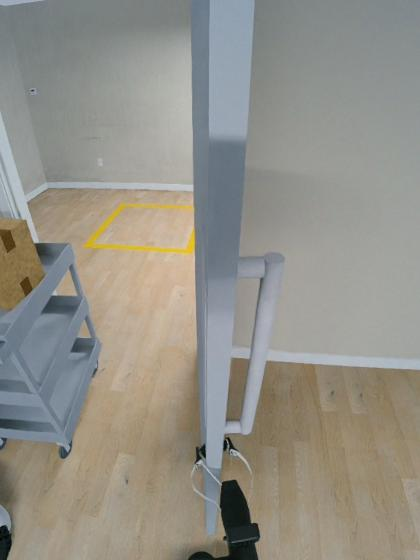

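>>> move:
  r1: {"base":{"translate_m":-0.5,"strafe_m":-0.25},"pace":"slow","contact_limits":{"translate_m":0.8}}
  blocking: false

>>> wait:
  seconds: 8
  cameras: ["r1_head_camera","r1_wrist_camera"]

Scene clock: 509.07 s.
move: r1 moving
r1.base_odometry: x=-2.860 y=-0.068 heading=+0.822
r1.turned_by_wheels: +0.001
r1.turned_by_imu: +0.000
r1.base_tilt: forward=-1.6 right=+1.3
r1.lidar_m: 0.37 0.39 1.94 2.03 2.14 3.18 - 3.57 0.83 0.80 0.99 0.44
r1.base_status: translate_m moving; strafe_m moving
r1.joint_positions: lift_m=+0.668 arm_m=+0.000 wrist_yaw_rad=+0.005 wrist_pitch_rad=-0.004 wrist_roll_rad=+1.569 gripper_m=-0.037
r1.joint_status: not commanded
r1.measured_speeds: translate_m=-0.047 strafe_m=-0.025 rotate_rad=+0.000 lift_m=+0.000 arm_m=+0.000 wrist_yaw_rad=+0.000 wrist_pitch_rad=+0.000 wrist_roll_rad=+0.000
r1.motor_effort: lift_m=+12(12) arm_m=-4(4) wheel_0=+1(7) wheel_1=-6(7) wheel_2=+11(12)
r1.servo_current: wrist_yaw_rad=46(85) wrist_pitch_rad=39(52) wrist_roll_rad=59(65) gripper_m=59(59)
r1.contact_limits: translate_m 0.8
r1.hand_pose: x=+0.4598 y=-0.0859 z=+0.8480 quat_wxyz=(+0.708, +0.706, +0.000, +0.003) (m; r1's base frame)
r1.wrist_depth_mm: - - - 229 229 1863 1336 / - - - 229 229 1863 - / - 436 433 229 229 - - / - 449 445 229 228 - - / - 462 455 227 229 - - / - 469 194 180 228 - - / - 145 177 168 227 - -
r2.base_odometry: x=-3.177 y=+0.038 heading=-2.805
r2.turned_by_wheels: +0.000
r2.turned_by_imu: +0.000
r2.base_tilt: forward=-0.6 right=+0.0
r2.lidar_m: 0.38 0.93 0.83 0.83 3.41 4.47 4.08 2.09 1.68 1.66 1.75 0.49
r2.base_status: not commanded
r2.joint_positions: lift_m=+0.610 arm_m=+0.000 wrist_yaw_rad=+0.029 wrist_pitch_rad=+0.001 wrist_roll_rad=+0.000 gripper_m=-0.036
r2.joint_status: not commanded
r2.measured_speeds: all 0
r2.motor_effort: lift_m=+20(20) arm_m=-8(8) wheel_0=+29(29) wheel_1=-2(2) wheel_2=+18(18)
r2.servo_current: wrist_yaw_rad=195(202) wrist_pitch_rad=39(46) wrist_roll_rad=33(59) gripper_m=169(169)
r2.contact_limits: strafe_m 0.7
r2.hand_pose: x=+0.4620 y=-0.0790 z=+0.7877 quat_wxyz=(+1.000, +0.000, +0.001, +0.015) (m; r2's base frame)
r2.wrist_depth_mm: - - 154 249 204 - - / 960 - 154 199 205 - - / 917 - 156 240 206 - - / - - 156 211 208 - - / 1229 - 157 191 - - - / - 168 158 189 173 - - / 134 1618 161 - - - -
pictures: none

Scene clock: 515.33 s.
earlier move: r1 done
r1.base_odometry: x=-3.014 y=-0.591 heading=+0.821
r1.turned_by_wheels: -0.001
r1.turned_by_imu: -0.003
r1.base_tilt: forward=-1.6 right=+1.3
r1.lidar_m: 0.37 1.82 2.38 2.29 2.47 3.61 4.13 3.20 2.50 0.63 0.59 0.43
r1.base_status: done
r1.joint_positions: lift_m=+0.668 arm_m=+0.000 wrist_yaw_rad=+0.003 wrist_pitch_rad=-0.004 wrist_roll_rad=+1.569 gripper_m=-0.037
r1.joint_status: not commanded
r1.measured_speeds: all 0
r1.motor_effort: lift_m=+12(12) arm_m=-4(4) wheel_0=-4(10) wheel_1=-4(8) wheel_2=+2(14)
r1.servo_current: wrist_yaw_rad=52(85) wrist_pitch_rad=39(52) wrist_roll_rad=46(65) gripper_m=59(65)
r1.contact_limits: translate_m 0.8
r1.hand_pose: x=+0.4596 y=-0.0867 z=+0.8480 quat_wxyz=(+0.708, +0.706, -0.001, +0.002) (m; r1's base frame)
r1.wrist_depth_mm: - - - 237 238 - - / - - - 235 236 1808 - / - 439 442 232 233 - - / - 449 445 230 232 - - / - 462 455 229 230 - - / 1537 469 187 179 227 - - / - 146 477 167 175 - -
r2.base_odometry: x=-3.177 y=+0.038 heading=-2.805
r2.turned_by_wheels: +0.000
r2.turned_by_imu: +0.001
r2.base_tilt: forward=-0.7 right=+0.0
r2.lidar_m: 0.39 0.59 0.43 0.58 0.63 4.47 4.13 2.05 1.68 1.67 1.73 0.46
r2.base_status: not commanded
r2.joint_positions: lift_m=+0.610 arm_m=+0.000 wrist_yaw_rad=+0.029 wrist_pitch_rad=+0.001 wrist_roll_rad=+0.000 gripper_m=-0.036
r2.joint_status: not commanded
r2.measured_speeds: all 0
r2.on_its_own: wrist_yaw_rad is at rest, and its servo_current (202 mA) is outside its rest range (0 to 104 mA)
r2.motor_effort: lift_m=+20(20) arm_m=-8(8) wheel_0=+29(30) wheel_1=-1(2) wheel_2=+18(18)
r2.servo_current: wrist_yaw_rad=202(208) wrist_pitch_rad=46(46) wrist_roll_rad=33(65) gripper_m=176(182)
r2.contact_limits: strafe_m 0.7
r2.hand_pose: x=+0.4620 y=-0.0790 z=+0.7877 quat_wxyz=(+1.000, +0.000, +0.001, +0.015) (m; r2's base frame)
r2.wrist_depth_mm: - - 154 248 203 - - / - - 154 199 205 - - / - - 156 241 207 - - / 564 - 156 212 208 - - / - - 157 190 - - - / - 170 159 189 172 - - / - 1618 160 - - - -
wait: 6.27 of 8 s (r1 has come to rest)
pictures: r1_head_camera, r1_wrist_camera
Images, in order (width x height): r1_head_camera 420x560, r1_wrist_camera 616x392.

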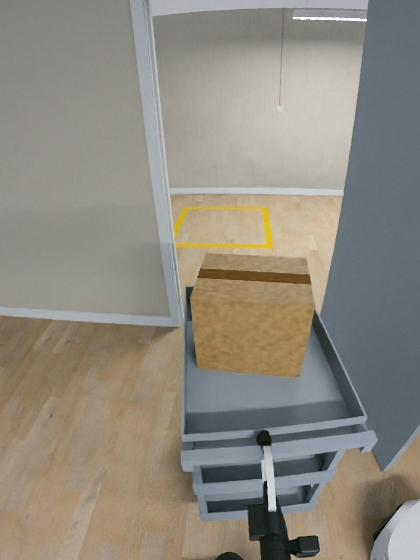

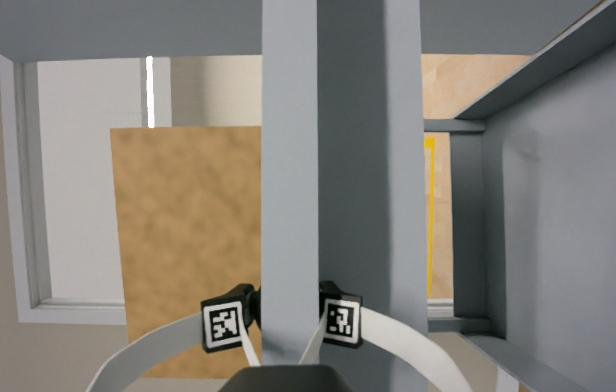

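>>> move:
  r1: {"base":{"translate_m":0.7,"strafe_m":-0.09},"pace":"slow","contact_limits":{"translate_m":0.8}}
  blocking: false

>>> wait:
  seconds: 9
  cameras: ["r1_head_camera"]

Scene clock: 526.47 s.
move: r1 moving
r1.base_odometry: x=-3.004 y=-0.583 heading=+0.822
r1.turned_by_wheels: +0.000
r1.turned_by_imu: +0.000
r1.base_tilt: forward=-1.6 right=+1.3
r1.lidar_m: 0.38 1.80 2.39 2.31 2.47 3.58 4.14 3.22 2.45 0.62 0.58 0.44
r1.base_status: translate_m moving; strafe_m moving
r1.joint_positions: lift_m=+0.668 arm_m=+0.000 wrist_yaw_rad=+0.003 wrist_pitch_rad=-0.004 wrist_roll_rad=+1.569 gripper_m=-0.037
r1.joint_status: not commanded
r1.measured_speeds: translate_m=+0.048 strafe_m=-0.007 rotate_rad=-0.002 lift_m=+0.000 arm_m=+0.000 wrist_yaw_rad=+0.000 wrist_pitch_rad=+0.000 wrist_roll_rad=+0.000
r1.motor_effort: lift_m=+12(12) arm_m=+2(4) wheel_0=+9(11) wheel_1=+5(6) wheel_2=-10(10)
r1.servo_current: wrist_yaw_rad=46(59) wrist_pitch_rad=46(52) wrist_roll_rad=52(52) gripper_m=59(59)
r1.contact_limits: translate_m 0.8
r1.hand_pose: x=+0.4595 y=-0.0867 z=+0.8480 quat_wxyz=(+0.708, +0.706, -0.001, +0.002) (m; r1's base frame)
r1.wrist_depth_mm: - - - 242 242 - - / - - - 237 238 1863 - / - - 442 235 234 - - / - 445 442 232 232 - - / - 449 452 228 229 - - / 1499 462 200 186 226 - - / - 148 466 166 176 - -
r2.base_odometry: x=-3.177 y=+0.038 heading=-2.805
r2.turned_by_wheels: +0.000
r2.turned_by_imu: +0.000
r2.base_tilt: forward=-0.7 right=+0.0
r2.lidar_m: 0.38 0.57 0.43 0.61 0.60 4.45 4.12 2.05 1.66 1.67 1.74 0.46
r2.base_status: not commanded
r2.joint_positions: lift_m=+0.610 arm_m=+0.000 wrist_yaw_rad=+0.029 wrist_pitch_rad=+0.001 wrist_roll_rad=+0.000 gripper_m=-0.036
r2.joint_status: not commanded
r2.measured_speeds: all 0
r2.motor_effort: lift_m=+20(20) arm_m=-8(8) wheel_0=+29(30) wheel_1=-1(2) wheel_2=+18(18)
r2.servo_current: wrist_yaw_rad=202(202) wrist_pitch_rad=39(46) wrist_roll_rad=46(59) gripper_m=169(176)
r2.contact_limits: strafe_m 0.7
r2.hand_pose: x=+0.4620 y=-0.0790 z=+0.7877 quat_wxyz=(+1.000, +0.000, +0.001, +0.015) (m; r2's base frame)
r2.wrist_depth_mm: - - 154 248 204 - - / - - 154 198 205 - - / - - 156 240 206 - - / 559 - 156 211 208 - - / - - 158 190 - - - / - 170 158 187 173 - - / - 1576 161 - - - -
pictures: none

Scene clock: 534.30 s.
earlier move: r1 done
r1.base_odometry: x=-2.471 y=-0.140 heading=+0.821
r1.turned_by_wheels: -0.001
r1.turned_by_imu: -0.007
r1.base_tilt: forward=-1.6 right=+1.3
r1.lidar_m: 0.39 1.15 1.61 2.35 2.54 3.61 - 0.73 0.57 0.61 0.63 0.42
r1.base_status: done
r1.joint_positions: lift_m=+0.668 arm_m=+0.000 wrist_yaw_rad=-0.006 wrist_pitch_rad=-0.004 wrist_roll_rad=+1.569 gripper_m=-0.037
r1.joint_status: not commanded
r1.measured_speeds: all 0
r1.motor_effort: lift_m=+12(12) arm_m=+4(4) wheel_0=+0(12) wheel_1=+2(7) wheel_2=-5(13)
r1.servo_current: wrist_yaw_rad=59(85) wrist_pitch_rad=39(52) wrist_roll_rad=59(78) gripper_m=52(65)
r1.contact_limits: translate_m 0.8
r1.hand_pose: x=+0.4587 y=-0.0893 z=+0.8480 quat_wxyz=(+0.708, +0.706, -0.004, -0.001) (m; r1's base frame)
r1.wrist_depth_mm: - - - 222 221 1808 - / - - - 222 222 - - / - 430 430 224 224 - - / - 452 442 225 224 - - / - 469 462 226 227 - - / - - 187 179 225 1863 - / - 153 - 168 228 1661 -
r2.base_odometry: x=-3.177 y=+0.038 heading=-2.805
r2.turned_by_wheels: +0.000
r2.turned_by_imu: +0.001
r2.base_tilt: forward=-0.7 right=+0.0
r2.lidar_m: 0.37 0.64 0.58 3.05 3.39 4.46 4.11 2.08 1.69 1.66 1.73 0.49
r2.base_status: not commanded
r2.joint_positions: lift_m=+0.610 arm_m=+0.000 wrist_yaw_rad=+0.029 wrist_pitch_rad=+0.001 wrist_roll_rad=+0.000 gripper_m=-0.036
r2.joint_status: not commanded
r2.measured_speeds: all 0
r2.on_its_own: wrist_yaw_rad is at rest, and its servo_current (195 mA) is outside its rest range (0 to 104 mA)
r2.motor_effort: lift_m=+20(20) arm_m=-7(8) wheel_0=+29(30) wheel_1=-1(2) wheel_2=+18(18)
r2.servo_current: wrist_yaw_rad=195(208) wrist_pitch_rad=39(52) wrist_roll_rad=46(65) gripper_m=169(182)
r2.contact_limits: strafe_m 0.7
r2.hand_pose: x=+0.4620 y=-0.0790 z=+0.7877 quat_wxyz=(+1.000, +0.000, +0.001, +0.015) (m; r2's base frame)
r2.wrist_depth_mm: - - 154 249 204 - - / - - 154 199 206 - - / - 991 156 240 206 - - / - - 156 212 207 - - / - - 158 191 - - - / - 168 159 188 173 - - / 135 - 158 - - - -
wait: 7.83 of 9 s (r1 has come to rest)
pictures: r1_head_camera
Images, in order (width x height): r1_head_camera 420x560.

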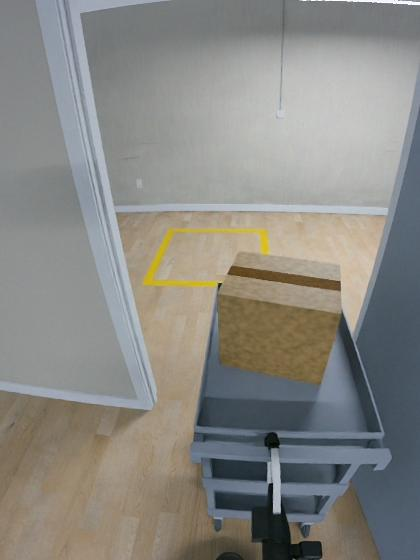

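>>> move:
  r1: {"base":{"translate_m":1.25},"pace":"slow","contact_limits":{"translate_m":0.8}}
  blocking: false

>>> wait:
  seconds: 10

>>> wait:
  seconds: 4
  cameras: ["r1_head_camera"]

Scene clock: 543.50 s.
move: r1 moving
r1.base_odometry: x=-2.462 y=-0.131 heading=+0.821
r1.turned_by_wheels: +0.000
r1.turned_by_imu: -0.001
r1.base_tilt: forward=-1.6 right=+1.3
r1.lidar_m: 0.39 1.11 1.55 2.35 2.48 3.65 - 0.72 0.58 0.61 0.62 0.42
r1.base_status: translate_m moving
r1.joint_positions: lift_m=+0.668 arm_m=+0.000 wrist_yaw_rad=-0.006 wrist_pitch_rad=-0.004 wrist_roll_rad=+1.569 gripper_m=-0.037
r1.joint_status: not commanded
r1.measured_speeds: translate_m=+0.048 strafe_m=+0.000 rotate_rad=+0.002 lift_m=+0.000 arm_m=+0.000 wrist_yaw_rad=+0.000 wrist_pitch_rad=+0.000 wrist_roll_rad=+0.000
r1.motor_effort: lift_m=+12(12) arm_m=+4(4) wheel_0=+2(4) wheel_1=+4(5) wheel_2=-11(13)
r1.servo_current: wrist_yaw_rad=65(72) wrist_pitch_rad=33(46) wrist_roll_rad=52(52) gripper_m=59(65)
r1.contact_limits: translate_m 0.8
r1.hand_pose: x=+0.4587 y=-0.0893 z=+0.8480 quat_wxyz=(+0.708, +0.706, -0.004, -0.001) (m; r1's base frame)
r1.wrist_depth_mm: - - - 221 221 1808 - / - - - 223 222 - - / - 427 430 223 224 - - / - 449 442 222 224 - - / - 469 466 226 227 - - / - - 185 179 227 1863 - / - 154 - 168 228 1618 -
r2.base_odometry: x=-3.177 y=+0.038 heading=-2.805
r2.turned_by_wheels: +0.000
r2.turned_by_imu: +0.000
r2.base_tilt: forward=-0.7 right=+0.1
r2.lidar_m: 0.37 0.64 0.59 3.08 3.40 4.48 4.13 2.10 1.66 1.65 1.70 0.52
r2.base_status: not commanded
r2.joint_positions: lift_m=+0.610 arm_m=+0.000 wrist_yaw_rad=+0.029 wrist_pitch_rad=+0.001 wrist_roll_rad=+0.000 gripper_m=-0.036
r2.joint_status: not commanded
r2.measured_speeds: all 0
r2.motor_effort: lift_m=+20(20) arm_m=-8(8) wheel_0=+29(29) wheel_1=-1(2) wheel_2=+18(18)
r2.servo_current: wrist_yaw_rad=202(208) wrist_pitch_rad=33(46) wrist_roll_rad=46(59) gripper_m=169(176)
r2.contact_limits: strafe_m 0.7
r2.hand_pose: x=+0.4620 y=-0.0790 z=+0.7877 quat_wxyz=(+1.000, +0.000, +0.001, +0.015) (m; r2's base frame)
r2.wrist_depth_mm: - - 154 248 204 - - / - - 154 198 205 - - / - 1025 156 241 206 - - / - - 156 211 208 - - / - - 158 190 - - - / - 168 158 187 173 - - / 135 - 159 - - - -
pictures: none

Scene clock: 553.50 s.
earlier move: r1 moving
r1.base_odometry: x=-1.789 y=+0.592 heading=+0.821
r1.turned_by_wheels: +0.000
r1.turned_by_imu: -0.006
r1.base_tilt: forward=-1.6 right=+1.3
r1.lidar_m: 0.44 3.06 0.42 0.41 2.43 3.51 - 0.85 0.57 0.53 0.34 0.33
r1.base_status: translate_m moving
r1.joint_positions: lift_m=+0.668 arm_m=+0.000 wrist_yaw_rad=-0.006 wrist_pitch_rad=-0.004 wrist_roll_rad=+1.569 gripper_m=-0.037
r1.joint_status: not commanded
r1.measured_speeds: translate_m=+0.100 strafe_m=+0.000 rotate_rad=-0.004 lift_m=+0.000 arm_m=+0.000 wrist_yaw_rad=+0.000 wrist_pitch_rad=+0.000 wrist_roll_rad=+0.000
r1.motor_effort: lift_m=+12(12) arm_m=+4(4) wheel_0=+1(5) wheel_1=+5(7) wheel_2=-9(13)
r1.servo_current: wrist_yaw_rad=72(78) wrist_pitch_rad=39(52) wrist_roll_rad=65(72) gripper_m=52(65)
r1.contact_limits: translate_m 0.8
r1.hand_pose: x=+0.4587 y=-0.0893 z=+0.8480 quat_wxyz=(+0.708, +0.706, -0.004, -0.001) (m; r1's base frame)
r1.wrist_depth_mm: - 340 - - 136 138 - / - 382 - - 149 149 - / - 452 445 - 165 168 - / - - 492 111 185 1618 - / - - - 121 210 1708 1366 / - - 181 - 228 1921 1281 / - 154 - - 172 329 325
r2.base_odometry: x=-3.177 y=+0.038 heading=-2.805
r2.turned_by_wheels: +0.000
r2.turned_by_imu: +0.001
r2.base_tilt: forward=-0.6 right=+0.1
r2.lidar_m: 0.37 1.34 2.41 3.06 3.42 4.45 4.14 2.06 1.69 1.67 1.74 0.48
r2.base_status: not commanded
r2.joint_positions: lift_m=+0.610 arm_m=+0.000 wrist_yaw_rad=+0.029 wrist_pitch_rad=+0.001 wrist_roll_rad=+0.000 gripper_m=-0.036
r2.joint_status: not commanded
r2.measured_speeds: all 0
r2.motor_effort: lift_m=+20(20) arm_m=-8(8) wheel_0=+29(30) wheel_1=-2(2) wheel_2=+18(19)
r2.servo_current: wrist_yaw_rad=195(215) wrist_pitch_rad=33(52) wrist_roll_rad=46(65) gripper_m=169(182)
r2.contact_limits: strafe_m 0.7
r2.hand_pose: x=+0.4620 y=-0.0790 z=+0.7877 quat_wxyz=(+1.000, +0.000, +0.001, +0.015) (m; r2's base frame)
r2.wrist_depth_mm: - - 154 248 203 - - / - - 155 198 205 - - / - 1499 156 240 206 - - / - - 156 211 208 - - / - - 157 190 - - - / - 170 159 188 173 - - / 135 1160 160 - - - -
wait: 10.00 s; no rest
pictures: none

Scene clock: 556.77 s.
earlier move: r1 done
r1.base_odometry: x=-1.619 y=+0.774 heading=+0.821
r1.turned_by_wheels: +0.000
r1.turned_by_imu: -0.001
r1.base_tilt: forward=-1.6 right=+1.3
r1.lidar_m: 0.47 2.88 2.31 0.40 0.41 3.45 - 0.80 0.58 0.59 0.30 0.33
r1.base_status: done
r1.joint_positions: lift_m=+0.668 arm_m=+0.000 wrist_yaw_rad=-0.006 wrist_pitch_rad=-0.004 wrist_roll_rad=+1.569 gripper_m=-0.037
r1.joint_status: not commanded
r1.measured_speeds: all 0
r1.motor_effort: lift_m=+12(12) arm_m=+4(4) wheel_0=+1(5) wheel_1=+3(7) wheel_2=-6(13)
r1.servo_current: wrist_yaw_rad=52(78) wrist_pitch_rad=39(52) wrist_roll_rad=46(78) gripper_m=46(65)
r1.contact_limits: translate_m 0.8
r1.hand_pose: x=+0.4587 y=-0.0893 z=+0.8480 quat_wxyz=(+0.708, +0.707, -0.004, -0.001) (m; r1's base frame)
r1.wrist_depth_mm: 355 343 - - 113 115 - / - 392 - - 128 127 - / - - - - 145 146 - / - - - - 175 1499 1366 / - - - - 204 1618 1308 / - - 179 116 231 1537 1229 / - 154 - - 158 329 1229
r2.base_odometry: x=-3.177 y=+0.038 heading=-2.805
r2.turned_by_wheels: +0.000
r2.turned_by_imu: +0.000
r2.base_tilt: forward=-0.7 right=+0.0
r2.lidar_m: 0.39 1.58 2.43 3.09 3.43 4.44 4.10 2.11 1.68 1.66 1.73 0.47
r2.base_status: not commanded
r2.joint_positions: lift_m=+0.610 arm_m=+0.000 wrist_yaw_rad=+0.029 wrist_pitch_rad=+0.001 wrist_roll_rad=+0.000 gripper_m=-0.036
r2.joint_status: not commanded
r2.measured_speeds: all 0
r2.on_its_own: wrist_yaw_rad is at rest, and its servo_current (195 mA) is outside its rest range (0 to 104 mA)
r2.motor_effort: lift_m=+20(20) arm_m=-7(8) wheel_0=+30(30) wheel_1=-1(2) wheel_2=+18(19)
r2.servo_current: wrist_yaw_rad=195(215) wrist_pitch_rad=39(52) wrist_roll_rad=39(65) gripper_m=169(182)
r2.contact_limits: strafe_m 0.7
r2.hand_pose: x=+0.4620 y=-0.0790 z=+0.7877 quat_wxyz=(+1.000, +0.000, +0.001, +0.015) (m; r2's base frame)
r2.wrist_depth_mm: - - 154 249 204 - - / - - 154 199 206 - - / - - 156 240 206 - - / - - 156 212 208 - - / - - 157 190 - - - / - 170 158 188 173 - - / 135 1576 159 - - - -
wait: 3.27 of 4 s (r1 has come to rest)
pictures: r1_head_camera
Images, in order (width x height): r1_head_camera 420x560.

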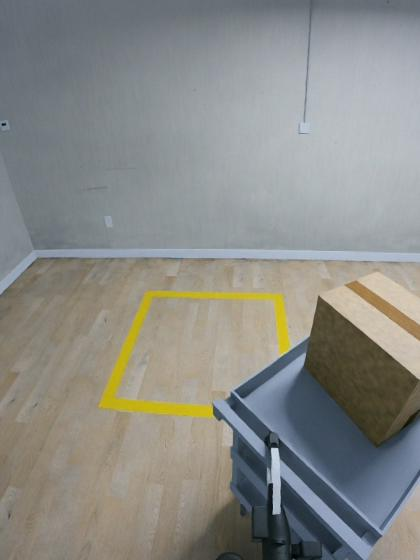

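>>> move:
  r1: {"base":{"rotate_rad":-0.4},"pace":"slow","contact_limits":{"rotate_rad":0.8}}
  blocking: false

>>> wait:
  seconds: 3
  cameras: ["r1_head_camera","r1_head_right_camera","r1_wrist_camera"]

Scene clock: 572.67 s.
move: r1 moving
r1.base_odometry: x=-1.619 y=+0.774 heading=+0.697
r1.turned_by_wheels: -0.124
r1.turned_by_imu: -0.123
r1.base_tilt: forward=-1.6 right=+1.2
r1.lidar_m: 0.41 2.79 2.37 0.40 0.41 3.09 - 0.95 0.60 0.57 0.33 0.29
r1.base_status: rotate_rad moving
r1.joint_positions: lift_m=+0.668 arm_m=+0.000 wrist_yaw_rad=+0.014 wrist_pitch_rad=-0.004 wrist_roll_rad=+1.569 gripper_m=-0.037
r1.joint_status: not commanded
r1.measured_speeds: translate_m=+0.000 strafe_m=+0.001 rotate_rad=-0.478 lift_m=+0.000 arm_m=+0.000 wrist_yaw_rad=+0.069 wrist_pitch_rad=+0.000 wrist_roll_rad=+0.000
r1.motor_effort: lift_m=+12(12) arm_m=+4(4) wheel_0=+19(19) wheel_1=+9(9) wheel_2=+10(10)
r1.servo_current: wrist_yaw_rad=91(91) wrist_pitch_rad=39(52) wrist_roll_rad=59(59) gripper_m=52(59)
r1.contact_limits: rotate_rad 0.8
r1.hand_pose: x=+0.4604 y=-0.0835 z=+0.8480 quat_wxyz=(+0.708, +0.707, +0.003, +0.006) (m; r1's base frame)
r1.wrist_depth_mm: - 340 - - 110 112 - / - 389 - - 126 123 - / - - - - 140 139 - / - - - - 167 167 1366 / - - - - 193 1618 1281 / - - 180 112 217 1708 1255 / - 158 180 - 151 334 338
r2.base_odometry: x=-3.177 y=+0.038 heading=-2.805
r2.turned_by_wheels: +0.000
r2.turned_by_imu: +0.000
r2.base_tilt: forward=-0.7 right=+0.0
r2.lidar_m: 0.38 1.54 2.40 3.08 3.42 4.45 4.11 2.09 1.68 1.67 1.74 0.45
r2.base_status: not commanded
r2.joint_positions: lift_m=+0.610 arm_m=+0.000 wrist_yaw_rad=+0.029 wrist_pitch_rad=+0.001 wrist_roll_rad=+0.000 gripper_m=-0.036
r2.joint_status: not commanded
r2.measured_speeds: all 0
r2.motor_effort: lift_m=+20(20) arm_m=-8(8) wheel_0=+29(29) wheel_1=-1(2) wheel_2=+18(18)
r2.servo_current: wrist_yaw_rad=189(195) wrist_pitch_rad=46(46) wrist_roll_rad=52(65) gripper_m=176(182)
r2.contact_limits: strafe_m 0.7
r2.hand_pose: x=+0.4620 y=-0.0790 z=+0.7877 quat_wxyz=(+1.000, +0.000, +0.001, +0.015) (m; r2's base frame)
r2.wrist_depth_mm: - - 153 248 203 - - / - - 155 199 205 - - / - - 156 240 206 - - / - - 156 212 208 - - / - - 158 190 - - - / - 170 159 188 173 - - / 135 1537 159 - - - -
pictures: none

Scene clock: 573.73 s.
earlier move: r1 done
r1.base_odometry: x=-1.619 y=+0.774 heading=+0.421
r1.turned_by_wheels: -0.276
r1.turned_by_imu: -0.283
r1.base_tilt: forward=-1.6 right=+1.3
r1.lidar_m: 0.41 2.71 2.71 2.28 0.39 0.43 4.09 1.62 0.72 0.58 2.31 0.41
r1.base_status: done
r1.joint_positions: lift_m=+0.668 arm_m=+0.000 wrist_yaw_rad=-0.003 wrist_pitch_rad=-0.004 wrist_roll_rad=+1.569 gripper_m=-0.037
r1.joint_status: not commanded
r1.measured_speeds: all 0
r1.motor_effort: lift_m=+12(12) arm_m=+4(7) wheel_0=+2(27) wheel_1=+0(12) wheel_2=+2(14)
r1.servo_current: wrist_yaw_rad=52(117) wrist_pitch_rad=39(52) wrist_roll_rad=52(65) gripper_m=52(59)
r1.contact_limits: rotate_rad 0.8
r1.hand_pose: x=+0.4590 y=-0.0882 z=+0.8480 quat_wxyz=(+0.708, +0.707, -0.002, +0.001) (m; r1's base frame)
r1.wrist_depth_mm: - - - 198 199 - - / - 399 402 203 205 - - / - 421 421 208 211 - - / - 452 449 216 218 - - / - 496 484 222 224 - - / - - 184 181 229 1921 - / - 153 - - 170 1618 1366
r2.base_odometry: x=-3.177 y=+0.038 heading=-2.805
r2.turned_by_wheels: +0.000
r2.turned_by_imu: +0.000
r2.base_tilt: forward=-0.7 right=+0.1
r2.lidar_m: 0.38 1.56 2.42 3.07 3.39 4.49 4.11 2.08 1.67 1.67 1.73 0.47
r2.base_status: not commanded
r2.joint_positions: lift_m=+0.610 arm_m=+0.000 wrist_yaw_rad=+0.029 wrist_pitch_rad=+0.001 wrist_roll_rad=+0.000 gripper_m=-0.036
r2.joint_status: not commanded
r2.measured_speeds: all 0
r2.on_its_own: wrist_yaw_rad is at rest, and its servo_current (195 mA) is outside its rest range (0 to 104 mA)
r2.motor_effort: lift_m=+20(20) arm_m=-8(8) wheel_0=+29(29) wheel_1=-1(2) wheel_2=+18(18)
r2.servo_current: wrist_yaw_rad=195(208) wrist_pitch_rad=33(46) wrist_roll_rad=46(65) gripper_m=176(182)
r2.contact_limits: strafe_m 0.7
r2.hand_pose: x=+0.4620 y=-0.0790 z=+0.7877 quat_wxyz=(+1.000, +0.000, +0.001, +0.015) (m; r2's base frame)
r2.wrist_depth_mm: - - 154 249 204 - - / - - 155 198 205 - - / - - 156 240 206 - - / - - 156 211 208 - - / - - 158 191 - - - / - 170 159 189 172 - - / 135 1576 160 - - - -
wait: 1.07 of 3 s (r1 has come to rest)
pictures: r1_head_camera, r1_head_right_camera, r1_wrist_camera
Images, in order (width x height): r1_head_camera 420x560, r1_head_right_camera 420x672, r1_wrist_camera 616x392.

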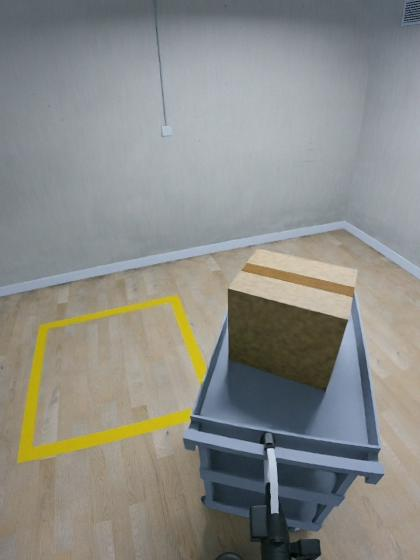

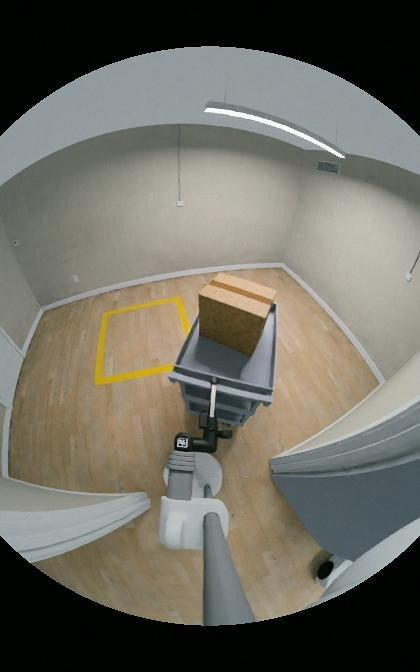

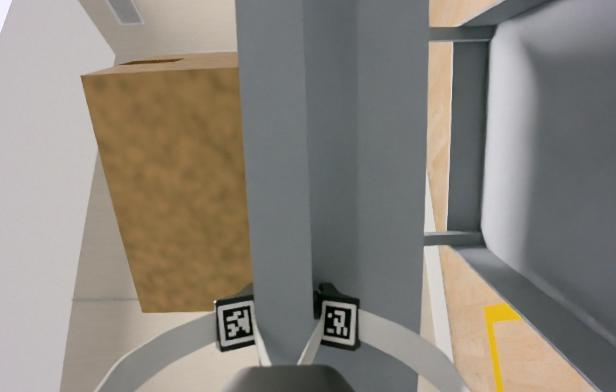

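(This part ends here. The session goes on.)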